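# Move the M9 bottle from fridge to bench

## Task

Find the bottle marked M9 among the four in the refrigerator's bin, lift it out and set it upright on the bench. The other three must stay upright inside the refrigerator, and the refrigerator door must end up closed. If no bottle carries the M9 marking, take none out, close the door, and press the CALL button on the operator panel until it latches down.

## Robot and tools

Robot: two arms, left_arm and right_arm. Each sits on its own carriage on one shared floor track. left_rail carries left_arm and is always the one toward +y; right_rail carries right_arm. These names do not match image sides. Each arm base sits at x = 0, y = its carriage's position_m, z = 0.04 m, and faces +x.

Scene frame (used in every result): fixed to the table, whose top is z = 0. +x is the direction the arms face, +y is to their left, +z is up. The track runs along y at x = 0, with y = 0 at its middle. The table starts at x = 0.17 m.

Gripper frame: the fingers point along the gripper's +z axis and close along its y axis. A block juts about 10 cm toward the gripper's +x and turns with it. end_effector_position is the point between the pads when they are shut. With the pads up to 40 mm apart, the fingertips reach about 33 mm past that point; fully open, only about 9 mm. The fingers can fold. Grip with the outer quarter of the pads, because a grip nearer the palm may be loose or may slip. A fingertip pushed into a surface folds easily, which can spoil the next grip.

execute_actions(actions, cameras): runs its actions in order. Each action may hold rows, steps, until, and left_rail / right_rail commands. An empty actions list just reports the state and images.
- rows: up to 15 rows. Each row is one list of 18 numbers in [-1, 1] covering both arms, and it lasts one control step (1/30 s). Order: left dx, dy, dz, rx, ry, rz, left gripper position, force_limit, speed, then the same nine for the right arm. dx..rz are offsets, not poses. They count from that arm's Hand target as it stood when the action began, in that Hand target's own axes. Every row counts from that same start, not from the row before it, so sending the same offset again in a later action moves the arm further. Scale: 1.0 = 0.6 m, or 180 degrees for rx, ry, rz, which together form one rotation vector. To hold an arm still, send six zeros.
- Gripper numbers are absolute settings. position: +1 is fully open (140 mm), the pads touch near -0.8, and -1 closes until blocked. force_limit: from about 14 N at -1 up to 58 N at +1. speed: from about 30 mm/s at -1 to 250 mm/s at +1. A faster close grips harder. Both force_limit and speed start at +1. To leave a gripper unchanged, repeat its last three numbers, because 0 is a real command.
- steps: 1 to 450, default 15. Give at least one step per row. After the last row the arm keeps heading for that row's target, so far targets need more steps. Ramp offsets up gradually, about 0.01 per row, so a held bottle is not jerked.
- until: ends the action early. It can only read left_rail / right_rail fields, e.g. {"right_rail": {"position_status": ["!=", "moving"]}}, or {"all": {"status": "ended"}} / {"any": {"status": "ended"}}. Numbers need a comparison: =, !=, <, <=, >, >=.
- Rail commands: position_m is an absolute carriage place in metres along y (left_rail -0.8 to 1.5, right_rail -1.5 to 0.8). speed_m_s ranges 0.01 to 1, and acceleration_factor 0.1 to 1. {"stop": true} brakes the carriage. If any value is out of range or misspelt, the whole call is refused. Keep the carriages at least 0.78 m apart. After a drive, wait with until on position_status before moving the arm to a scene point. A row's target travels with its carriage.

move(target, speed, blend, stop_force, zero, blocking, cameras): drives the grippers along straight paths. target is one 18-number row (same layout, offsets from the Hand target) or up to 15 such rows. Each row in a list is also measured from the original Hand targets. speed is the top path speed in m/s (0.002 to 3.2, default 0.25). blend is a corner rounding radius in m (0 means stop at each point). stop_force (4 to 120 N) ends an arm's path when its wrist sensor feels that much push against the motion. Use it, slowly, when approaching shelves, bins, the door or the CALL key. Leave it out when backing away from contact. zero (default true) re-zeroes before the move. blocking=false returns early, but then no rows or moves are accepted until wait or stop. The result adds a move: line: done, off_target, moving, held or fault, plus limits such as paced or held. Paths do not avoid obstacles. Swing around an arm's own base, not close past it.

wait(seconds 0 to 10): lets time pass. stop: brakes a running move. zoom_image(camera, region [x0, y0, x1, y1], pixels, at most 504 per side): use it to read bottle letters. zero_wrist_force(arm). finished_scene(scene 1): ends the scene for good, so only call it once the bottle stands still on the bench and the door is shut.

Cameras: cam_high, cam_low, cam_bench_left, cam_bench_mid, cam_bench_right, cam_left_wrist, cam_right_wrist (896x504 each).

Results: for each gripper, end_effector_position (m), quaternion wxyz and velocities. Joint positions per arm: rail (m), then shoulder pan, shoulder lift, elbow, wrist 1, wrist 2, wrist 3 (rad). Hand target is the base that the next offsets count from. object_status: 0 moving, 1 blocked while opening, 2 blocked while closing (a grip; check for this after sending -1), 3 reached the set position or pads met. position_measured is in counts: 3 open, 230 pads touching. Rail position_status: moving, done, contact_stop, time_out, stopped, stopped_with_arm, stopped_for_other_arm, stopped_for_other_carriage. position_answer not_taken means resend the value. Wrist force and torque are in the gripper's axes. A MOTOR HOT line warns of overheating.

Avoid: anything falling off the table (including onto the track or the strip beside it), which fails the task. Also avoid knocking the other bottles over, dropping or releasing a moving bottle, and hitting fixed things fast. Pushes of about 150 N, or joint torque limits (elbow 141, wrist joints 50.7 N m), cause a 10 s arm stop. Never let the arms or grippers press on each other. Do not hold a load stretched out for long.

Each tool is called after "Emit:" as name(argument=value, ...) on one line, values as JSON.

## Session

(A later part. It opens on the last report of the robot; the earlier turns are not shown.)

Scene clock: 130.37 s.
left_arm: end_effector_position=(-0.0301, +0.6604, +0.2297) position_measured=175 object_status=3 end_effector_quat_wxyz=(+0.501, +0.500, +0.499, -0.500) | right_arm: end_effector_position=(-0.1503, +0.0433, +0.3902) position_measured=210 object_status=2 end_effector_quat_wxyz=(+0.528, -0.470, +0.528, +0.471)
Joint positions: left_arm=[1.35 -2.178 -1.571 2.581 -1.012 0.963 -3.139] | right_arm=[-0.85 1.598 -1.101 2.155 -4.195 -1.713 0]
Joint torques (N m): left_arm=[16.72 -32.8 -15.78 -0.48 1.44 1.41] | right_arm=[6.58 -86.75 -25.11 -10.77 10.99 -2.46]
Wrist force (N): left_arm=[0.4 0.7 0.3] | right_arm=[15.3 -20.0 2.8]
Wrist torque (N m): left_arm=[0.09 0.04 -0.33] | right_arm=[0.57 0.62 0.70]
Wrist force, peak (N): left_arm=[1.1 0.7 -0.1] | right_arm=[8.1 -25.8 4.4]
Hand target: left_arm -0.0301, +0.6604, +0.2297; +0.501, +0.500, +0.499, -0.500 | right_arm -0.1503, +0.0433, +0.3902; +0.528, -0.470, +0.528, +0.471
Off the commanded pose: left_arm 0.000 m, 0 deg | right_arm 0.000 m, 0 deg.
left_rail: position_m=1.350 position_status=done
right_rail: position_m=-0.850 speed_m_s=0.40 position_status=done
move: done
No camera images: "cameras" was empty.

Emit:
move(target=[[0,0,0,0,0,0,-0.363,1,0.5, 0,-0.0118,-0.0645,-0.0278,0,0,-1,0,-1],[0,0,0,0,0,0,-0.363,1,0.5, 0,-0.0303,-0.1278,-0.0556,0,0,-1,0,-1]], cameras=["cam_right_wrist","cam_left_wrist"], speed=0.06, blend=[0.005,0])

Scene clock: 132.50 s.
left_arm: end_effector_position=(-0.0301, +0.6604, +0.2297) position_measured=175 object_status=3 end_effector_quat_wxyz=(+0.501, +0.500, +0.499, -0.500) | right_arm: end_effector_position=(-0.1410, -0.0349, +0.3902) position_measured=210 object_status=2 end_effector_quat_wxyz=(+0.485, -0.515, +0.485, +0.515)
Joint positions: left_arm=[1.35 -2.178 -1.571 2.581 -1.012 0.963 -3.139] | right_arm=[-0.85 1.456 -1.198 2.345 -4.289 -1.396 0]
Joint torques (N m): left_arm=[16 -32.58 -16.68 -0.46 1.53 0.77] | right_arm=[5.49 -82.32 -24.85 -14.55 9.84 -0.26]
Wrist force (N): left_arm=[0.5 0.9 0.1] | right_arm=[23.8 -17.0 2.5]
Wrist torque (N m): left_arm=[0.14 0.03 -0.32] | right_arm=[0.50 0.75 0.66]
Wrist force, peak (N): left_arm=[0.3 1.2 -0.3] | right_arm=[23.8 -17.0 2.5]
Hand target: left_arm -0.0301, +0.6604, +0.2297; +0.501, +0.500, +0.499, -0.500 | right_arm -0.1410, -0.0350, +0.3902; +0.485, -0.515, +0.485, +0.515
Off the commanded pose: left_arm 0.000 m, 0 deg | right_arm 0.000 m, 0 deg.
left_rail: position_m=1.350 position_status=done
right_rail: position_m=-0.850 speed_m_s=0.40 position_status=done
move: done
camera_calibration:
cam_left_wrist: T_world_to_cam=[[0.998819, 0.0405296, 0.0267975, -0.00215375], [-0.038514, 0.324189, 0.945208, -0.43048], [0.0296215, -0.945124, 0.325367, 0.728811], [0, 0, 0, 1]] pos_world=[-0.0360168, 0.828461, 0.16982]
cam_right_wrist: T_world_to_cam=[[-0.999984, -0.00460701, 0.00316009, -0.126177], [0.00449703, -0.328178, 0.944605, -0.37833], [-0.00331473, 0.944605, 0.328194, 0.0847925], [0, 0, 0, 1]] pos_world=[-0.124192, -0.204836, 0.329943]
Images, in order (width x height): cam_left_wrist 896x504, cam_right_wrist 896x504.

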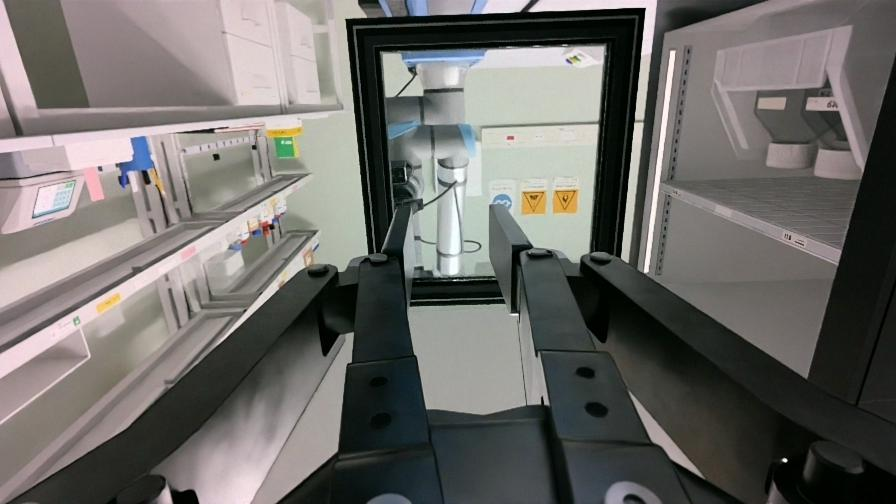

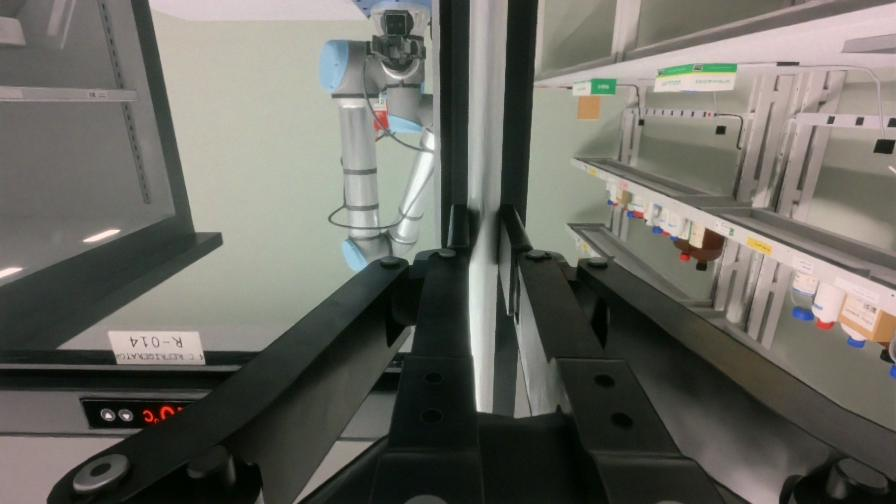

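Emit:
move(target=[-0.0667,0.1333,-0.1,-0.499,0,0,1,1,0.5, 0,0,0,0,0,0,-1,0,-1], cameras=[], speed=0.4)

Emit:
execute_actions(actions=[{"left_rail":{"position_m":0.95},"steps":200,"until":{"left_rail":{"position_status":["!=","moving"]}}}], cameras=["cam_left_wrist","cam_bench_mid"])

Scene clock: 135.53 s.
left_arm: end_effector_position=(+0.0497, +0.7205, +0.2699) position_measured=3 object_status=3 end_effector_quat_wxyz=(+0.708, +0.001, +0.706, -0.001) | right_arm: end_effector_position=(-0.1410, -0.0350, +0.3902) position_measured=210 object_status=2 end_effector_quat_wxyz=(+0.485, -0.515, +0.485, +0.515)
Joint positions: left_arm=[1.35 -2.258 -1.145 1.896 -0.747 -0.685 -3.145] | right_arm=[-0.85 1.456 -1.198 2.345 -4.289 -1.396 0]
Joint torques (N m): left_arm=[20.32 -56.6 -43.7 4.48 -1.31 -2.44] | right_arm=[4.81 -81.67 -24.21 -14.39 9.96 2.66]
Wrist force (N): left_arm=[0.3 0.6 -0.3] | right_arm=[23.9 -17.5 2.5]
Wrist torque (N m): left_arm=[0.03 -0.01 -0.02] | right_arm=[0.53 0.76 0.66]
Wrist force, peak (N): left_arm=[0.5 1.9 0.7] | right_arm=[24.2 -17.7 2.6]
Hand target: left_arm +0.0498, +0.7205, +0.2699; +0.708, +0.001, +0.706, -0.001 | right_arm -0.1410, -0.0350, +0.3902; +0.485, -0.515, +0.485, +0.515
Off the commanded pose: left_arm 0.000 m, 0 deg | right_arm 0.000 m, 0 deg.
left_rail: position_m=1.350 position_status=done
right_rail: position_m=-0.850 speed_m_s=0.40 position_status=done
move: done
No camera images: "cameras" was empty.

Scene clock: 137.23 s.
left_arm: end_effector_position=(+0.0497, +0.3205, +0.2699) position_measured=3 object_status=3 end_effector_quat_wxyz=(+0.708, +0.001, +0.706, -0.001) | right_arm: end_effector_position=(-0.1410, -0.0350, +0.3902) position_measured=210 object_status=2 end_effector_quat_wxyz=(+0.485, -0.515, +0.485, +0.515)
Joint positions: left_arm=[0.95 -2.258 -1.145 1.896 -0.747 -0.685 -3.145] | right_arm=[-0.85 1.456 -1.198 2.345 -4.289 -1.396 0]
Joint torques (N m): left_arm=[6.17 -72.03 -25.25 3.1 0.17 -2.07] | right_arm=[8.55 -83.62 -24.38 -14.48 9.68 2.55]
Wrist force (N): left_arm=[0.2 0.7 -0.5] | right_arm=[24.0 -18.0 2.4]
Wrist torque (N m): left_arm=[0.07 0.00 -0.02] | right_arm=[0.42 0.75 0.66]
Wrist force, peak (N): left_arm=[0.4 2.3 -0.7] | right_arm=[24.0 -18.0 2.3]
Hand target: left_arm +0.0498, +0.3205, +0.2699; +0.708, +0.001, +0.706, -0.001 | right_arm -0.1410, -0.0350, +0.3902; +0.485, -0.515, +0.485, +0.515
Tool commands: left_gripper/position=+1.0 left_gripper/force_limit=+1.0 left_gripper/speed=+0.5 right_gripper/position=-1.0 right_gripper/force_limit=+0.0 right_gripper/speed=-1.0
Off the commanded pose: left_arm 0.000 m, 0 deg | right_arm 0.000 m, 0 deg.
left_rail: position_m=0.950 position_status=done
right_rail: position_m=-0.850 speed_m_s=0.40 position_status=done
camera_calibration:
cam_left_wrist: T_world_to_cam=[[-0.0374358, 0.999023, 0.023488, -0.324016], [-0.325576, -0.0344154, 0.944889, -0.225924], [0.944774, 0.0277255, 0.326546, 0.0344783], [0, 0, 0, 1]] pos_world=[-0.118259, 0.314968, 0.209825]
Images, in order (width x height): cam_bench_mid 896x504, cam_left_wrist 896x504.

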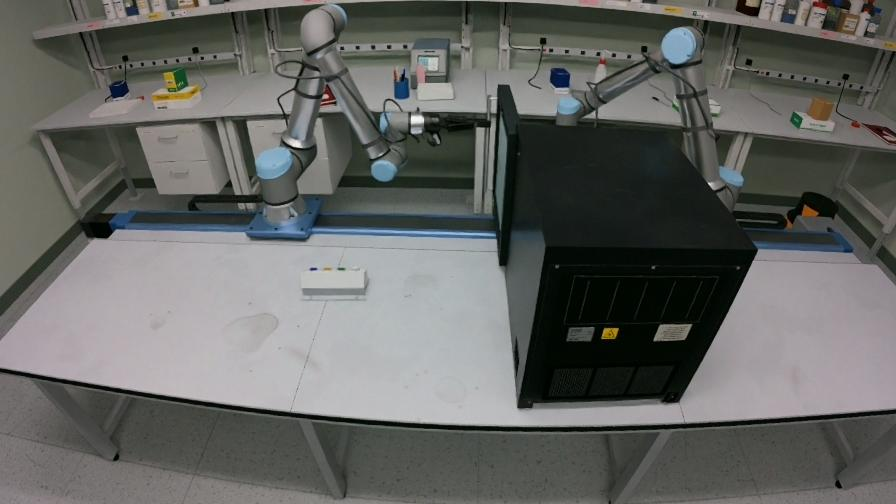

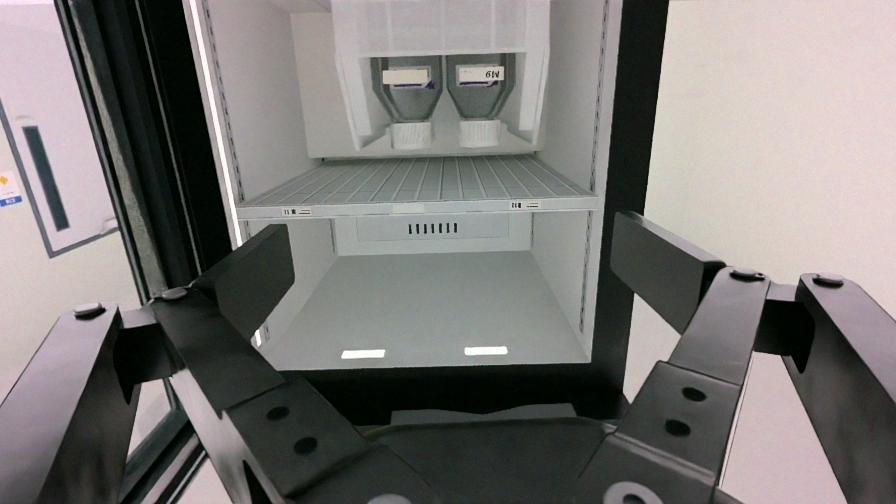

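Emit:
move(target=[0,0,0,0,0,0.5,1,1,0.5, 0,0,0,0,0,0,-1,0,-1], cameras=[], speed=0.5)

Emit:
move(target=[0,0,0,0,0,0.5,1,1,0.5, 0,0,0,0,0,0,-1,0,-1], cameras=["cam_left_wrist"], speed=0.5)

Scene clock: 139.80 s.
left_arm: end_effector_position=(+0.0497, +0.3205, +0.2699) position_measured=3 object_status=3 end_effector_quat_wxyz=(+0.501, +0.500, +0.499, +0.500) | right_arm: end_effector_position=(-0.1410, -0.0350, +0.3902) position_measured=210 object_status=2 end_effector_quat_wxyz=(+0.485, -0.515, +0.485, +0.515)
Joint positions: left_arm=[0.95 -2.258 -1.145 1.896 -0.747 -0.685 -1.575] | right_arm=[-0.85 1.456 -1.198 2.345 -4.289 -1.396 0]
Joint torques (N m): left_arm=[15.41 -76.69 -17.91 0.33 -1.93 1.52] | right_arm=[9.3 -83.27 -23.71 -14.38 9.65 2.49]
Wrist force (N): left_arm=[-0.9 -2.1 -2.1] | right_arm=[24.0 -17.9 2.3]
Wrist torque (N m): left_arm=[-0.25 0.00 -0.38] | right_arm=[0.44 0.76 0.66]
Wrist force, peak (N): left_arm=[-1.2 -2.0 -2.2] | right_arm=[24.2 -17.8 2.6]
Hand target: left_arm +0.0498, +0.3205, +0.2699; +0.501, +0.500, +0.499, +0.500 | right_arm -0.1410, -0.0350, +0.3902; +0.485, -0.515, +0.485, +0.515
Off the commanded pose: left_arm 0.000 m, 0 deg | right_arm 0.000 m, 0 deg.
left_rail: position_m=0.950 position_status=done
right_rail: position_m=-0.850 speed_m_s=0.40 position_status=done
move: done
No camera images: "cameras" was empty.

Scene clock: 142.13 s.
left_arm: end_effector_position=(+0.0497, +0.3205, +0.2699) position_measured=3 object_status=3 end_effector_quat_wxyz=(+0.001, +0.706, -0.001, +0.708) | right_arm: end_effector_position=(-0.1410, -0.0350, +0.3902) position_measured=210 object_status=2 end_effector_quat_wxyz=(+0.485, -0.515, +0.485, +0.515)
Joint positions: left_arm=[0.95 -2.258 -1.145 1.896 -0.747 -0.685 -0.004] | right_arm=[-0.85 1.456 -1.198 2.345 -4.289 -1.396 0]
Joint torques (N m): left_arm=[16.59 -75.36 -17.52 -0.02 -1.71 1.8] | right_arm=[10.42 -81.01 -23.74 -14.29 9.6 2.43]
Wrist force (N): left_arm=[-2.6 -1.1 -2.3] | right_arm=[23.8 -17.3 2.5]
Wrist torque (N m): left_arm=[-0.07 0.01 -0.39] | right_arm=[0.58 0.80 0.66]
Wrist force, peak (N): left_arm=[-2.6 -1.4 -2.8] | right_arm=[24.2 -17.6 2.5]
Hand target: left_arm +0.0498, +0.3205, +0.2699; +0.001, +0.706, -0.001, +0.708 | right_arm -0.1410, -0.0350, +0.3902; +0.485, -0.515, +0.485, +0.515
Off the commanded pose: left_arm 0.000 m, 0 deg | right_arm 0.000 m, 0 deg.
left_rail: position_m=0.950 position_status=done
right_rail: position_m=-0.850 speed_m_s=0.40 position_status=done
move: done
camera_calibration:
cam_left_wrist: T_world_to_cam=[[-0.0423521, -0.998825, -0.0235388, 0.329256], [-0.321092, 0.0359175, -0.946367, 0.261762], [0.946101, -0.0325225, -0.322236, 0.228788], [0, 0, 0, 1]] pos_world=[-0.118462, 0.326908, 0.329197]
Images, in order (width x height): cam_left_wrist 896x504.

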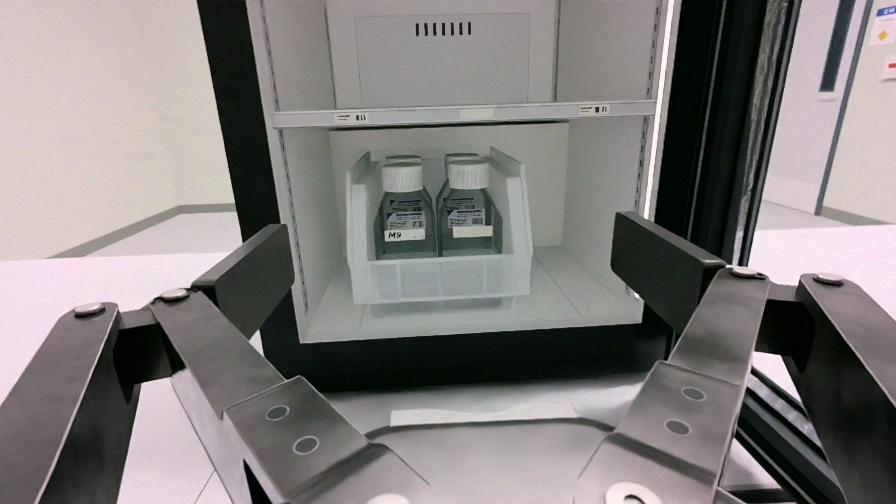

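Emit:
zoom_image(camera="cam_left_wrist", region=[330, 130, 550, 320])

Emit:
zoom_image(camera="cam_left_wrist", region=[370, 205, 440, 255])

Scaled by 2.291 from the camera's 896x504 image, which has a finer 1280x720 frame.

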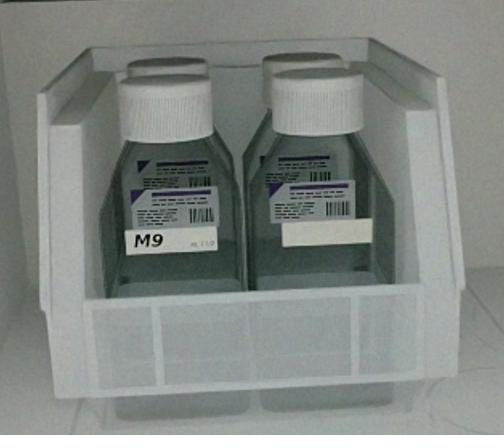

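Scaled by 7.200 from the camera's 896x504 image, which has a finer 1280x720 frame.

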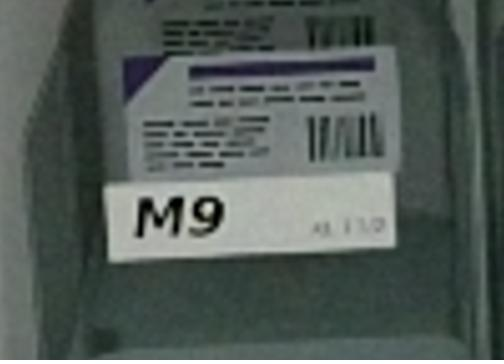

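Emit:
move(target=[0,0.1667,0,0,0,0,1,1,0.5, 0,0,0,0,0,0,-1,0,-1], cameras=["cam_left_wrist"], speed=0.3)

Emit:
zoom_image(camera="cam_left_wrist", region=[400, 60, 700, 310])

Scene clock: 144.23 s.
left_arm: end_effector_position=(+0.0495, +0.2205, +0.2700) position_measured=3 object_status=3 end_effector_quat_wxyz=(+0.001, +0.706, -0.001, +0.708) | right_arm: end_effector_position=(-0.1410, -0.0350, +0.3902) position_measured=210 object_status=2 end_effector_quat_wxyz=(+0.485, -0.515, +0.485, +0.515)
Joint positions: left_arm=[0.95 -2.175 -1.025 1.696 -0.667 -0.601 -0.004] | right_arm=[-0.85 1.456 -1.198 2.345 -4.289 -1.396 0]
Joint torques (N m): left_arm=[17.6 -67.87 -45.27 4.36 1.88 -1.9] | right_arm=[9.08 -82.51 -24.31 -14.14 9.33 2.65]
Wrist force (N): left_arm=[-2.5 -1.4 -0.8] | right_arm=[24.3 -17.5 2.7]
Wrist torque (N m): left_arm=[-0.15 0.05 -0.07] | right_arm=[0.53 0.68 0.66]
Wrist force, peak (N): left_arm=[-2.8 -2.8 -1.8] | right_arm=[24.4 -17.6 2.6]
Hand target: left_arm +0.0495, +0.2205, +0.2700; +0.001, +0.706, -0.001, +0.708 | right_arm -0.1410, -0.0350, +0.3902; +0.485, -0.515, +0.485, +0.515
Off the commanded pose: left_arm 0.000 m, 0 deg | right_arm 0.000 m, 0 deg.
left_rail: position_m=0.950 position_status=done
right_rail: position_m=-0.850 speed_m_s=0.40 position_status=done
move: done
camera_calibration:
cam_left_wrist: T_world_to_cam=[[-0.0422885, -0.998825, -0.0236622, 0.229411], [-0.321092, 0.0360139, -0.946363, 0.265329], [0.946103, -0.0324225, -0.322238, 0.22583], [0, 0, 0, 1]] pos_world=[-0.118762, 0.226908, 0.329297]
Images, in order (width x height): cam_left_wrist 896x504.

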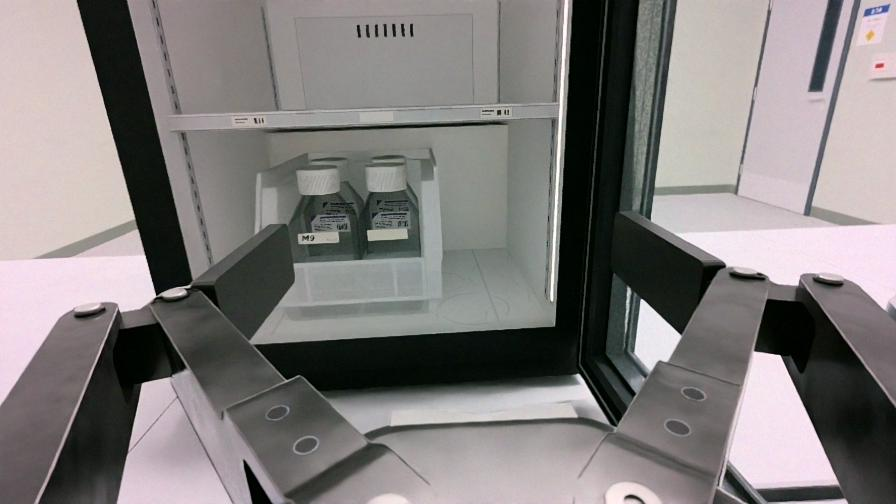

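Scaled by 1.680 from the camera's 896x504 image, which has a finer 1280x720 frame.

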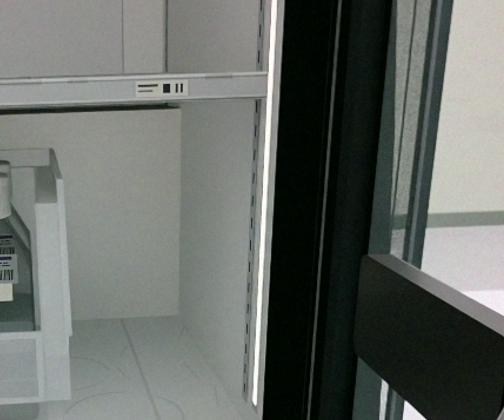

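Emit:
move(target=[0.0267,-0.2175,0.334,0.0194,-0.0722,0,-0.1,1,0.5, 0,0,0,0,0,0,-1,0,-1], cameras=["cam_left_wrist"], speed=0.25)

Emit:
zoom_image(camera="cam_left_wrist", region=[320, 100, 600, 300])

Scene clock: 149.70 s.
left_arm: end_effector_position=(+0.2502, +0.3505, +0.2863) position_measured=141 object_status=3 end_effector_quat_wxyz=(-0.020, +0.782, +0.021, +0.623) | right_arm: end_effector_position=(-0.1410, -0.0350, +0.3902) position_measured=210 object_status=2 end_effector_quat_wxyz=(+0.485, -0.515, +0.485, +0.515)
Joint positions: left_arm=[0.95 -1.984 -1.409 2.081 -1.138 -0.519 0.417] | right_arm=[-0.85 1.456 -1.198 2.345 -4.289 -1.396 0]
Joint torques (N m): left_arm=[17.01 -58.22 -22.07 -2.11 2.79 1.45] | right_arm=[15.33 -83.72 -24.71 -14.24 9.47 2.27]
Wrist force (N): left_arm=[-2.5 -0.8 -2.3] | right_arm=[23.9 -17.5 2.6]
Wrist torque (N m): left_arm=[-0.02 0.09 -0.32] | right_arm=[0.53 0.78 0.67]
Wrist force, peak (N): left_arm=[-3.0 -0.1 -3.7] | right_arm=[24.2 -17.8 2.6]
Hand target: left_arm +0.2502, +0.3505, +0.2863; -0.020, +0.782, +0.021, +0.623 | right_arm -0.1410, -0.0350, +0.3902; +0.485, -0.515, +0.485, +0.515
Off the commanded pose: left_arm 0.000 m, 0 deg | right_arm 0.000 m, 0 deg.
left_rail: position_m=0.950 position_status=done
right_rail: position_m=-0.850 speed_m_s=0.40 position_status=done
move: done
camera_calibration:
cam_left_wrist: T_world_to_cam=[[0.0135892, -0.999689, -0.020892, 0.353615], [-0.527202, 0.0105904, -0.849674, 0.373271], [0.849631, 0.0225607, -0.526895, 0.1089], [0, 0, 0, 1]] pos_world=[0.099459, 0.347095, 0.381926]
Images, in order (width x height): cam_left_wrist 896x504.

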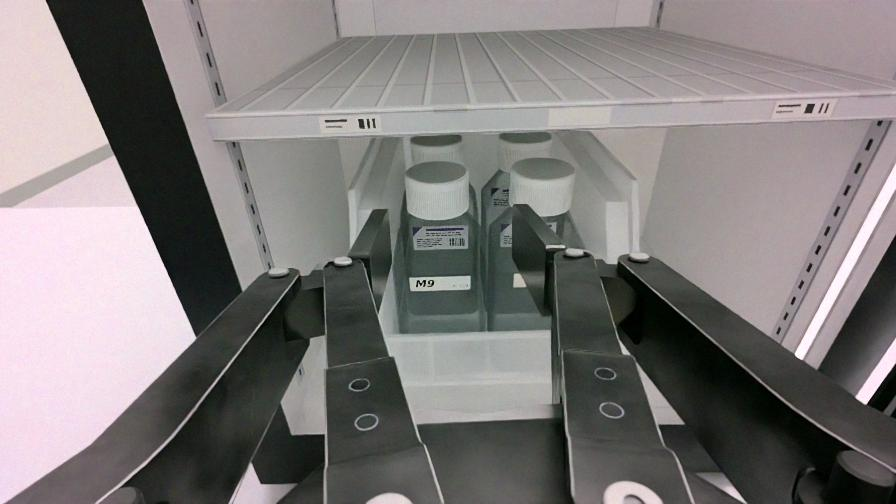

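Scaled by 1.800 from the camera's 896x504 image, which has a finer 1280x720 frame.

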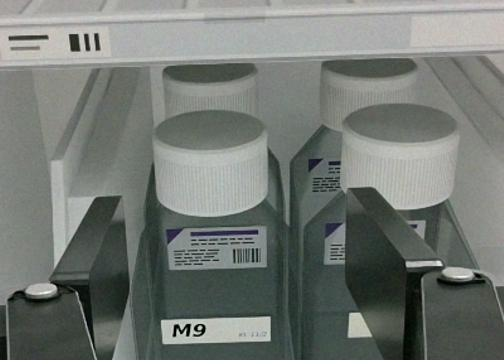

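Emit:
execute_actions(actions=[], cameras=["cam_left_wrist"])

Scene clock: 151.20 s.
left_arm: end_effector_position=(+0.2502, +0.3505, +0.2863) position_measured=141 object_status=3 end_effector_quat_wxyz=(-0.020, +0.782, +0.021, +0.623) | right_arm: end_effector_position=(-0.1410, -0.0350, +0.3902) position_measured=210 object_status=2 end_effector_quat_wxyz=(+0.485, -0.515, +0.485, +0.515)
Joint positions: left_arm=[0.95 -1.984 -1.409 2.081 -1.138 -0.519 0.417] | right_arm=[-0.85 1.456 -1.198 2.345 -4.289 -1.396 0]
Joint velocities: within noise
Joint torques (N m): left_arm=[17.36 -57.97 -22.77 -2.18 3.25 1.5] | right_arm=[14.93 -82.56 -24.56 -13.85 9.55 2.48]
Motor temperatures (°C): left_arm=[39 34 32 38 45 40] | right_arm=[28 34 35 43 43 36]
Wrist force (N): left_arm=[-3.0 -1.0 -2.2] | right_arm=[23.9 -17.5 2.5]
Wrist torque (N m): left_arm=[-0.08 0.21 -0.31] | right_arm=[0.52 0.76 0.67]
Wrist force, peak (N): left_arm=[-3.2 -0.6 -2.2] | right_arm=[24.2 -17.9 2.6]
Hand target: left_arm +0.2502, +0.3505, +0.2863; -0.020, +0.782, +0.021, +0.623 | right_arm -0.1410, -0.0350, +0.3902; +0.485, -0.515, +0.485, +0.515
Tool commands: left_gripper/position=-0.1 left_gripper/force_limit=+1.0 left_gripper/speed=+0.5 right_gripper/position=-1.0 right_gripper/force_limit=+0.0 right_gripper/speed=-1.0
Off the commanded pose: left_arm 0.000 m, 0 deg | right_arm 0.000 m, 0 deg.
left_rail: position_m=0.950 position_status=done
right_rail: position_m=-0.850 speed_m_s=0.40 position_status=done
camera_calibration:
cam_left_wrist: T_world_to_cam=[[0.0136408, -0.99969, -0.0208088, 0.353579], [-0.5272, 0.0104926, -0.849676, 0.373444], [0.849632, 0.0225607, -0.526894, 0.108868], [0, 0, 0, 1]] pos_world=[0.099559, 0.347095, 0.382026]
Images, in order (width x height): cam_left_wrist 896x504.

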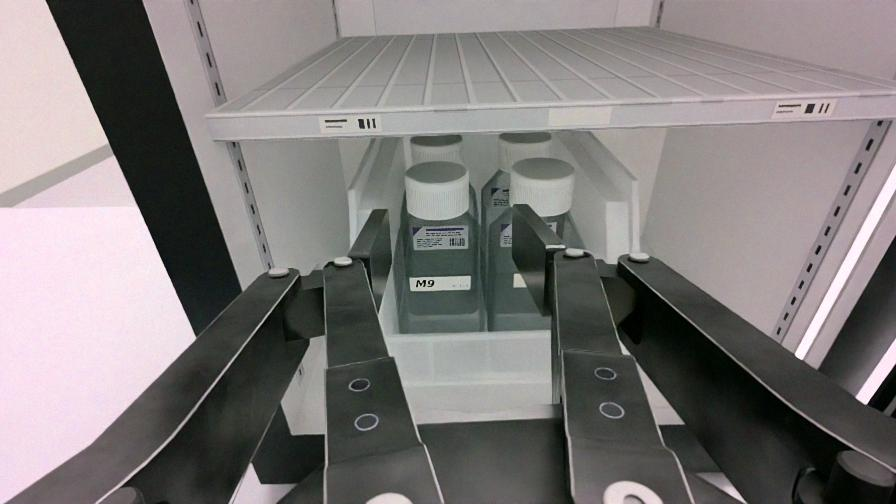

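Emit:
move(target=[0,-0.006,0.133,0,0,0,-0.1,1,0.5,0,0,0,0,0,0,-1,0,-1], speed=0.08, cameras=["cam_left_wrist"])

Scene clock: 153.00 s.
left_arm: end_effector_position=(+0.3276, +0.3587, +0.2686) position_measured=141 object_status=3 end_effector_quat_wxyz=(-0.020, +0.782, +0.021, +0.623) | right_arm: end_effector_position=(-0.1410, -0.0350, +0.3902) position_measured=210 object_status=2 end_effector_quat_wxyz=(+0.485, -0.515, +0.485, +0.515)
Joint positions: left_arm=[0.95 -1.866 -1.416 2.147 -1.313 -0.417 0.547] | right_arm=[-0.85 1.456 -1.198 2.345 -4.289 -1.396 0]
Joint torques (N m): left_arm=[15.2 -56.8 -21.02 -3.52 3.75 1.09] | right_arm=[13.67 -82.55 -25.05 -14.04 9.31 2.39]
Wrist force (N): left_arm=[-2.8 -0.7 -1.4] | right_arm=[23.8 -17.7 2.6]
Wrist torque (N m): left_arm=[0.01 0.10 -0.38] | right_arm=[0.49 0.80 0.66]
Wrist force, peak (N): left_arm=[-3.0 -0.9 -3.3] | right_arm=[24.3 -17.7 2.5]
Hand target: left_arm +0.3276, +0.3587, +0.2686; -0.020, +0.782, +0.021, +0.623 | right_arm -0.1410, -0.0350, +0.3902; +0.485, -0.515, +0.485, +0.515
Off the commanded pose: left_arm 0.000 m, 0 deg | right_arm 0.000 m, 0 deg.
left_rail: position_m=0.950 position_status=done
right_rail: position_m=-0.850 speed_m_s=0.40 position_status=done
move: done
camera_calibration:
cam_left_wrist: T_world_to_cam=[[0.0136419, -0.99969, -0.0208071, 0.36035], [-0.5272, 0.0104906, -0.849676, 0.399039], [0.849632, 0.0225607, -0.526894, 0.0335426], [0, 0, 0, 1]] pos_world=[0.176959, 0.355295, 0.364226]
Images, in order (width x height): cam_left_wrist 896x504.

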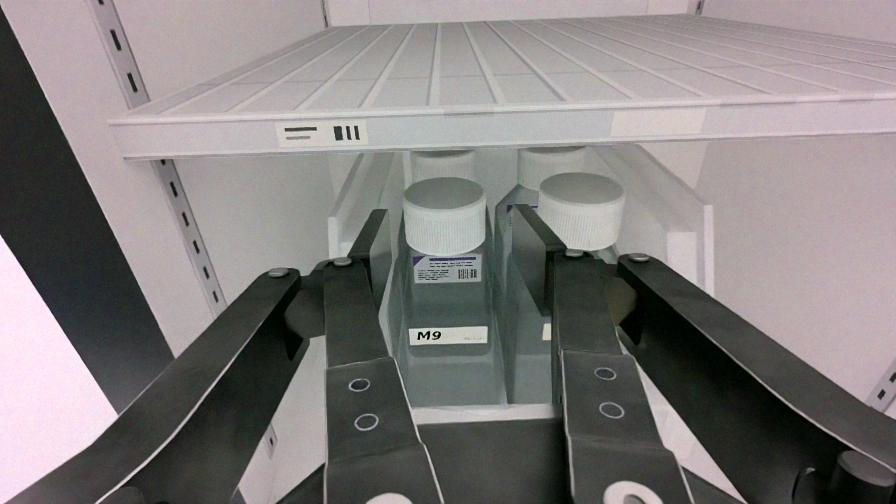

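Emit:
move(target=[0,0,0.07,0,0,0,-0.1,1,0.5,0,0,0,0,0,0,-1,0,-1], speed=0.05, stop_force=8, cameras=["cam_left_wrist","cam_low"])

Emit:
zoom_image(camera="cam_left_wrist", region=[240, 100, 660, 400])

Scene clock: 155.33 s.
left_arm: end_effector_position=(+0.3685, +0.3611, +0.2592) position_measured=141 object_status=3 end_effector_quat_wxyz=(-0.020, +0.782, +0.021, +0.623) | right_arm: end_effector_position=(-0.1410, -0.0350, +0.3902) position_measured=210 object_status=2 end_effector_quat_wxyz=(+0.485, -0.515, +0.485, +0.515)
Joint positions: left_arm=[0.95 -1.8 -1.41 2.178 -1.445 -0.363 0.65] | right_arm=[-0.85 1.456 -1.198 2.345 -4.289 -1.396 0]
Joint torques (N m): left_arm=[17.71 -46.36 -21.15 -4.1 3.55 1.83] | right_arm=[16.54 -80.97 -25.28 -14.4 9.07 2.73]
Wrist force (N): left_arm=[-2.6 -0.8 -1.5] | right_arm=[24.0 -17.8 2.4]
Wrist torque (N m): left_arm=[0.01 0.03 -0.41] | right_arm=[0.46 0.76 0.66]
Wrist force, peak (N): left_arm=[-2.4 -1.0 -2.5] | right_arm=[24.2 -17.8 2.4]
Hand target: left_arm +0.3685, +0.3611, +0.2592; -0.020, +0.782, +0.021, +0.623 | right_arm -0.1410, -0.0350, +0.3902; +0.485, -0.515, +0.485, +0.515
Off the commanded pose: left_arm 0.000 m, 0 deg | right_arm 0.000 m, 0 deg.
left_rail: position_m=0.950 position_status=done
right_rail: position_m=-0.850 speed_m_s=0.40 position_status=done
move: done
camera_calibration:
cam_left_wrist: T_world_to_cam=[[0.0135881, -0.999689, -0.0208938, 0.362039], [-0.527202, 0.0105925, -0.849674, 0.412638], [0.849631, 0.0225607, -0.526895, -0.00616129], [0, 0, 0, 1]] pos_world=[0.217859, 0.357695, 0.354926]
Images, in order (width x height): cam_low 896x504, cam_left_wrist 896x504.

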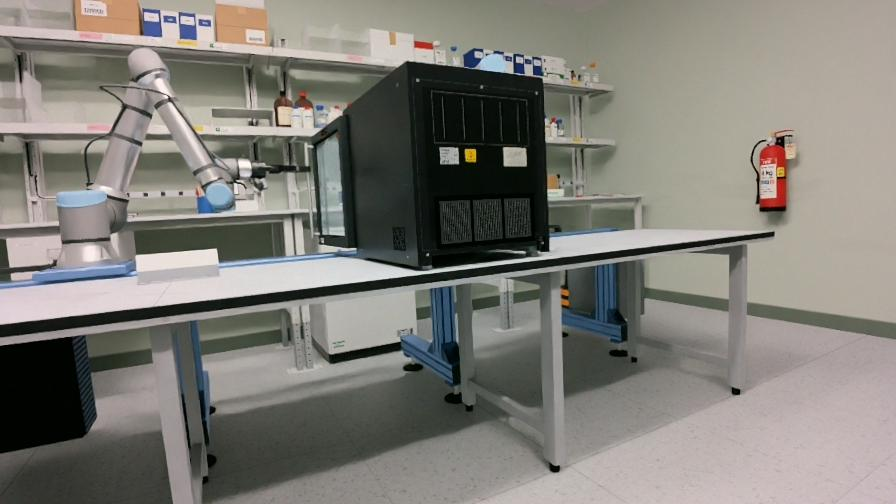

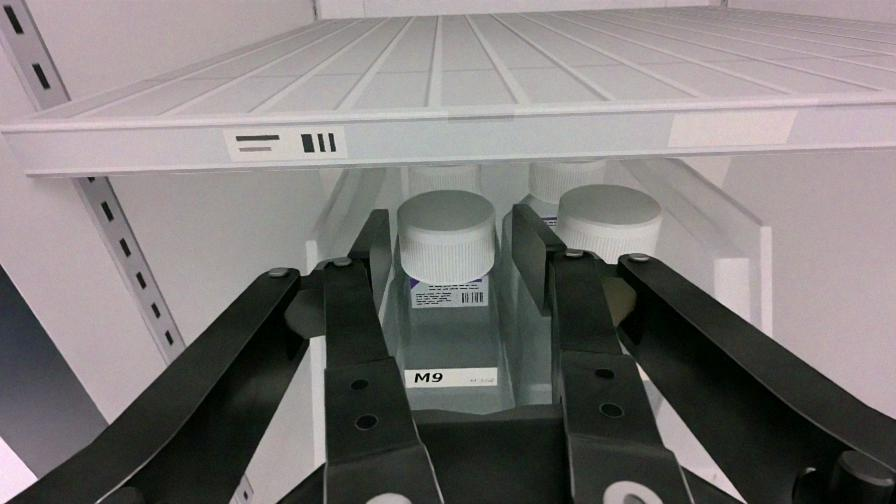

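Scaled by 1.200 from the camera's 896x504 image, which has a finer 1280x720 frame.

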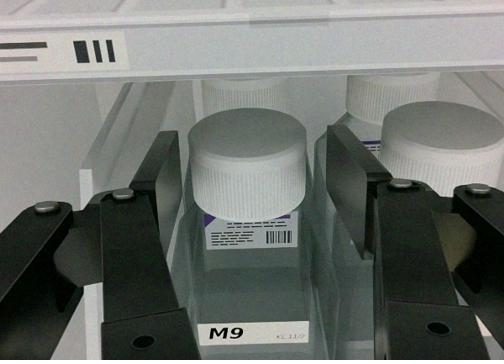

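Emit:
move(target=[0,-0.003,0.030,0,0,0,-0.1,1,0.5,0,0,0,0,0,0,-1,0,-1], speed=0.04, stop_force=8, cameras=["cam_left_wrist"])

Emit:
zoom_image(camera="cam_left_wrist", region=[240, 100, 660, 400])

Scene clock: 157.07 s.
left_arm: end_effector_position=(+0.3859, +0.3639, +0.2552) position_measured=141 object_status=3 end_effector_quat_wxyz=(-0.020, +0.782, +0.021, +0.623) | right_arm: end_effector_position=(-0.1410, -0.0350, +0.3902) position_measured=210 object_status=2 end_effector_quat_wxyz=(+0.485, -0.515, +0.485, +0.515)
Joint positions: left_arm=[0.95 -1.772 -1.408 2.194 -1.513 -0.342 0.703] | right_arm=[-0.85 1.456 -1.198 2.345 -4.289 -1.396 0]
Joint torques (N m): left_arm=[17.06 -49 -20.4 -4.42 3.82 1.54] | right_arm=[18.32 -82.61 -25.89 -14.55 9.14 2.5]
Wrist force (N): left_arm=[-2.3 -1.2 -1.3] | right_arm=[24.2 -17.6 2.2]
Wrist torque (N m): left_arm=[-0.08 0.03 -0.42] | right_arm=[0.49 0.71 0.66]
Wrist force, peak (N): left_arm=[-2.7 -1.2 -1.6] | right_arm=[24.3 -17.7 2.7]
Hand target: left_arm +0.3859, +0.3639, +0.2552; -0.020, +0.782, +0.021, +0.623 | right_arm -0.1410, -0.0350, +0.3902; +0.485, -0.515, +0.485, +0.515
Off the commanded pose: left_arm 0.000 m, 0 deg | right_arm 0.000 m, 0 deg.
left_rail: position_m=0.950 position_status=done
right_rail: position_m=-0.850 speed_m_s=0.40 position_status=done
move: done
camera_calibration:
cam_left_wrist: T_world_to_cam=[[0.0135881, -0.999689, -0.0208938, 0.364619], [-0.527202, 0.0105925, -0.849674, 0.418382], [0.849631, 0.0225607, -0.526895, -0.0231179], [0, 0, 0, 1]] pos_world=[0.235259, 0.360595, 0.350926]
Images, in order (width x height): cam_left_wrist 896x504.

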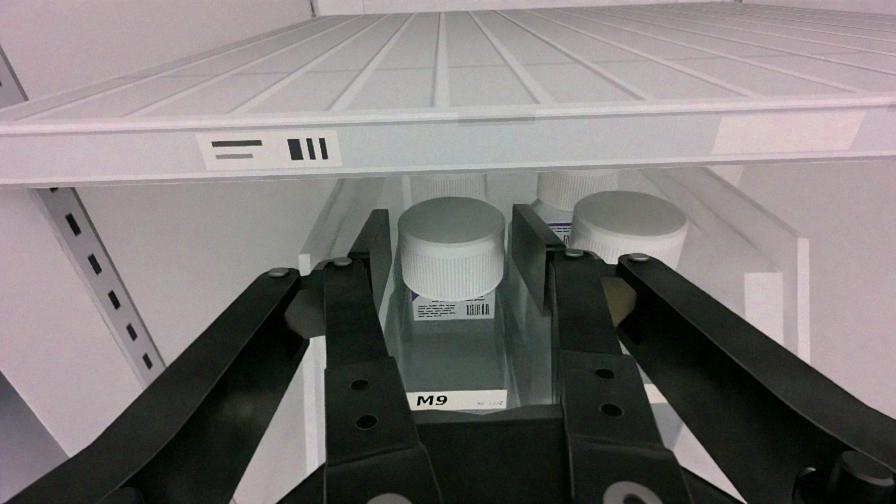

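Scaled by 1.200 from the camera's 896x504 image, which has a finer 1280x720 frame.

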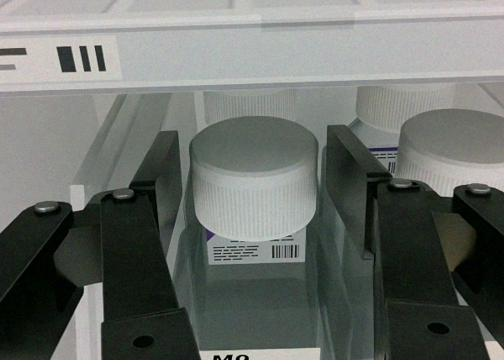

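Emit:
execute_actions(actions=[{"rows":[[-0.005,0,0.002,0,0,0,-0.1,1,0.5,0,0,0,0,0,0,-1,0,-1]],"steps":25},{"rows":[[0,0,0,0,0,0,-1,1,-1,0,0,0,0,0,0,-1,0,-1]],"steps":45}], cameras=["cam_left_wrist"])

Emit:
zoom_image(camera="cam_left_wrist", region=[240, 100, 660, 400])

Scene clock: 160.27 s.
left_arm: end_effector_position=(+0.3864, +0.3640, +0.2520) position_measured=162 object_status=2 end_effector_quat_wxyz=(-0.020, +0.782, +0.021, +0.623) | right_arm: end_effector_position=(-0.1410, -0.0350, +0.3902) position_measured=210 object_status=2 end_effector_quat_wxyz=(+0.485, -0.515, +0.485, +0.515)
Joint positions: left_arm=[0.95 -1.771 -1.403 2.197 -1.522 -0.341 0.704] | right_arm=[-0.85 1.456 -1.198 2.345 -4.289 -1.396 0]
Joint torques (N m): left_arm=[15.73 -38.66 -22.22 -2.47 0.38 1.48] | right_arm=[19.89 -81.13 -25.88 -14.3 9.14 2.28]
Wrist force (N): left_arm=[2.6 -0.6 -4.9] | right_arm=[24.6 -17.7 2.4]
Wrist torque (N m): left_arm=[-0.16 0.11 -0.73] | right_arm=[0.53 0.75 0.66]
Wrist force, peak (N): left_arm=[2.9 -1.1 -4.9] | right_arm=[24.7 -18.1 2.2]
Hand target: left_arm +0.3864, +0.3640, +0.2520; -0.020, +0.782, +0.021, +0.623 | right_arm -0.1410, -0.0350, +0.3902; +0.485, -0.515, +0.485, +0.515
Off the commanded pose: left_arm 0.000 m, 0 deg | right_arm 0.000 m, 0 deg.
left_rail: position_m=0.950 position_status=done
right_rail: position_m=-0.850 speed_m_s=0.40 position_status=done
camera_calibration:
cam_left_wrist: T_world_to_cam=[[0.0136419, -0.99969, -0.0208071, 0.364503], [-0.5272, 0.0104906, -0.849676, 0.415964], [0.849632, 0.0225607, -0.526894, -0.0252291], [0, 0, 0, 1]] pos_world=[0.235759, 0.360595, 0.347726]
Images, in order (width x height): cam_left_wrist 896x504.

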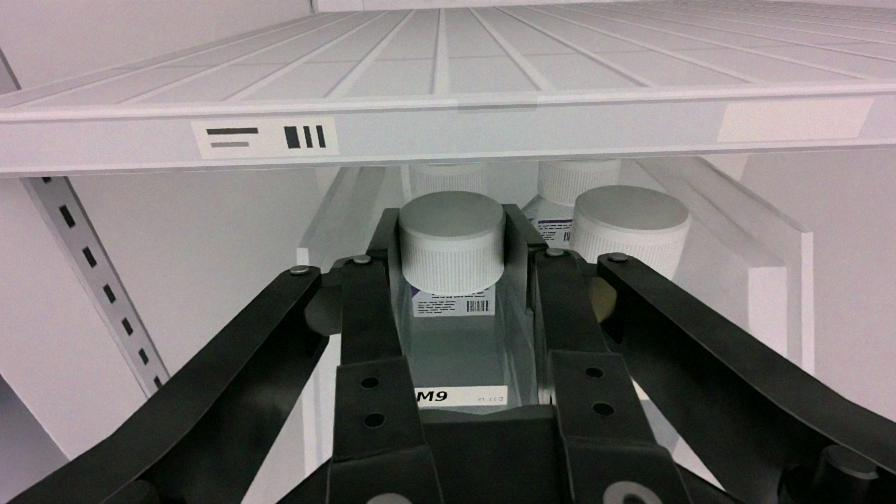

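Scaled by 1.200 from the camera's 896x504 image, which has a finer 1280x720 frame.

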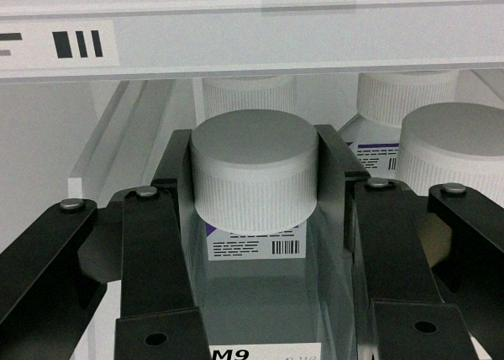

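Emit:
move(target=[[0.0065,0,-0.0015,0,0,0,-1,1,-1,0,0,0,0,0,0,-1,0,-1],[0.012,0,-0.0147,0,0,0,-1,1,-1,0,0,0,0,0,0,-1,0,-1]], speed=0.02, stop_force=25, cameras=["cam_left_wrist"])

Emit:
zoom_image(camera="cam_left_wrist", region=[240, 100, 660, 400])

Scene clock: 164.60 s.
left_arm: end_effector_position=(+0.3795, +0.3635, +0.2610) position_measured=162 object_status=2 end_effector_quat_wxyz=(-0.020, +0.782, +0.021, +0.623) | right_arm: end_effector_position=(-0.1410, -0.0350, +0.3902) position_measured=210 object_status=2 end_effector_quat_wxyz=(+0.485, -0.515, +0.485, +0.515)
Joint positions: left_arm=[0.95 -1.782 -1.416 2.186 -1.477 -0.35 0.682] | right_arm=[-0.85 1.456 -1.198 2.345 -4.289 -1.396 0]
Joint torques (N m): left_arm=[-10.93 -58.06 -48.64 0.1 0.79 -2.18] | right_arm=[21.83 -81.26 -26.58 -14.46 8.85 2.43]
Wrist force (N): left_arm=[-5.8 -1.3 -0.1] | right_arm=[23.8 -17.5 2.3]
Wrist torque (N m): left_arm=[-0.11 -0.11 -0.12] | right_arm=[0.53 0.74 0.66]
Wrist force, peak (N): left_arm=[-6.3 -1.3 -0.4] | right_arm=[24.8 -17.9 2.4]
Hand target: left_arm +0.3795, +0.3635, +0.2610; -0.020, +0.782, +0.021, +0.623 | right_arm -0.1410, -0.0350, +0.3902; +0.485, -0.515, +0.485, +0.515
Off the commanded pose: left_arm 0.000 m, 0 deg | right_arm 0.000 m, 0 deg.
left_rail: position_m=0.950 position_status=done
right_rail: position_m=-0.850 speed_m_s=0.40 position_status=done
move: done
camera_calibration:
cam_left_wrist: T_world_to_cam=[[0.0136408, -0.99969, -0.0208088, 0.364286], [-0.5272, 0.0104926, -0.849676, 0.419925], [0.849632, 0.0225607, -0.526894, -0.0145284], [0, 0, 0, 1]] pos_world=[0.228759, 0.360095, 0.356726]
Images, in order (width x height): cam_left_wrist 896x504.

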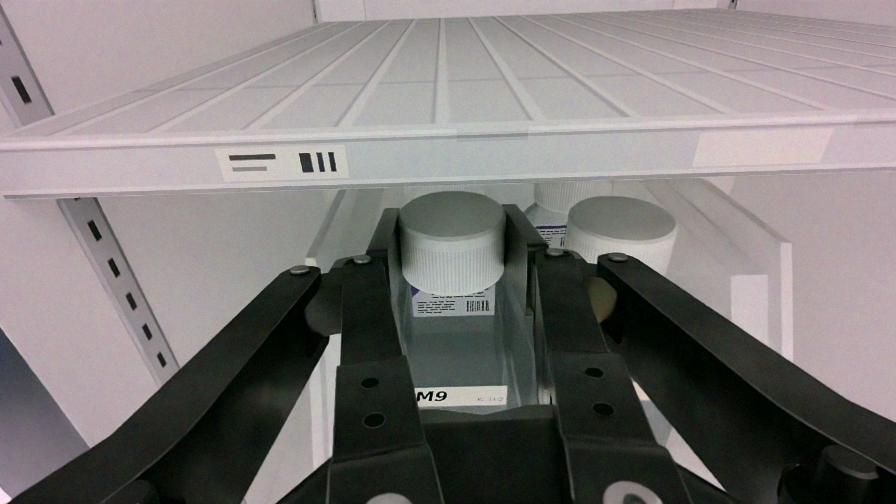

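Scaled by 1.200 from the camera's 896x504 image, which has a finer 1280x720 frame.

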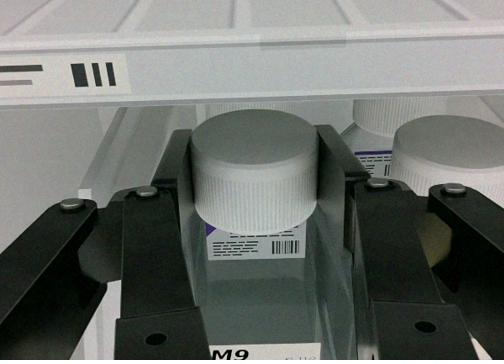

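Emit:
move(target=[[-0.003,0,-0.0387,0,0.0556,0,-1,1,-1,0,0,0,0,0,0,-1,0,-1],[-0.0098,0,-0.073,0,0.1111,0,-1,1,-1,0,0,0,0,0,0,-1,0,-1]], speed=0.05, stop_force=25, cameras=["cam_left_wrist"])

Emit:
zoom_image(camera="cam_left_wrist", region=[240, 100, 660, 400])

Scene clock: 169.30 s.
left_arm: end_effector_position=(+0.3355, +0.3610, +0.2650) position_measured=162 object_status=2 end_effector_quat_wxyz=(-0.024, +0.662, +0.017, +0.749) | right_arm: end_effector_position=(-0.1410, -0.0350, +0.3902) position_measured=210 object_status=2 end_effector_quat_wxyz=(+0.485, -0.515, +0.485, +0.515)
Joint positions: left_arm=[0.95 -1.864 -1.133 2.013 -0.53 -0.371 -0.322] | right_arm=[-0.85 1.456 -1.198 2.345 -4.289 -1.396 0]
Joint torques (N m): left_arm=[-9.24 -53.45 -39.48 5.54 -3.24 -2.35] | right_arm=[22.61 -78.34 -25.42 -14.39 8.8 2.27]
Wrist force (N): left_arm=[-5.9 -0.2 -2.0] | right_arm=[23.6 -17.5 2.6]
Wrist torque (N m): left_arm=[0.21 -0.33 -0.17] | right_arm=[0.51 0.78 0.66]
Wrist force, peak (N): left_arm=[-7.3 -0.4 -2.6] | right_arm=[24.1 -17.5 2.6]
Hand target: left_arm +0.3355, +0.3610, +0.2650; -0.024, +0.662, +0.017, +0.749 | right_arm -0.1410, -0.0350, +0.3902; +0.485, -0.515, +0.485, +0.515
Off the commanded pose: left_arm 0.000 m, 0 deg | right_arm 0.000 m, 0 deg.
left_rail: position_m=0.950 position_status=done
right_rail: position_m=-0.850 speed_m_s=0.40 position_status=done
move: done
camera_calibration:
cam_left_wrist: T_world_to_cam=[[0.0214227, -0.999153, -0.0351283, 0.363494], [-0.20547, 0.0299863, -0.978204, 0.319288], [0.978429, 0.0281736, -0.204654, -0.105675], [0, 0, 0, 1]] pos_world=[0.161212, 0.356589, 0.303471]
Images, in order (width x height): cam_left_wrist 896x504.

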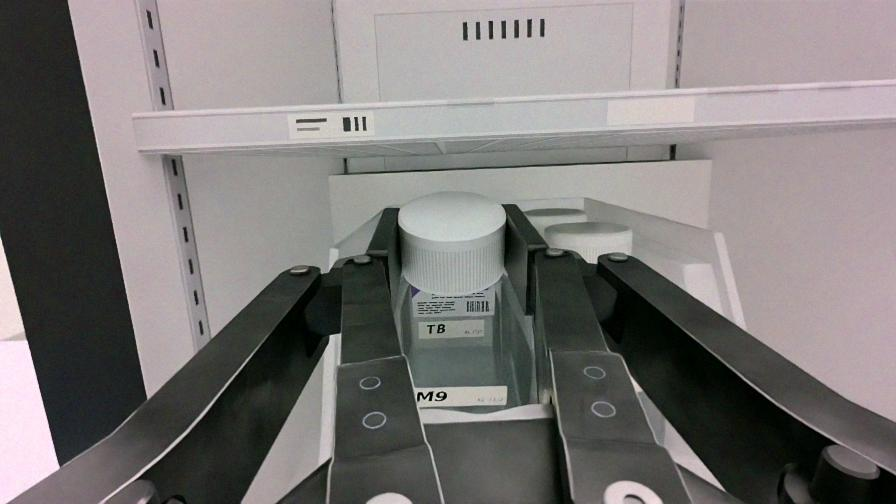

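Scaled by 1.200 from the camera's 896x504 image, which has a finer 1280x720 frame.

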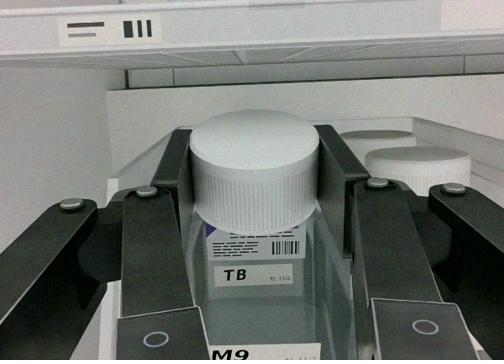

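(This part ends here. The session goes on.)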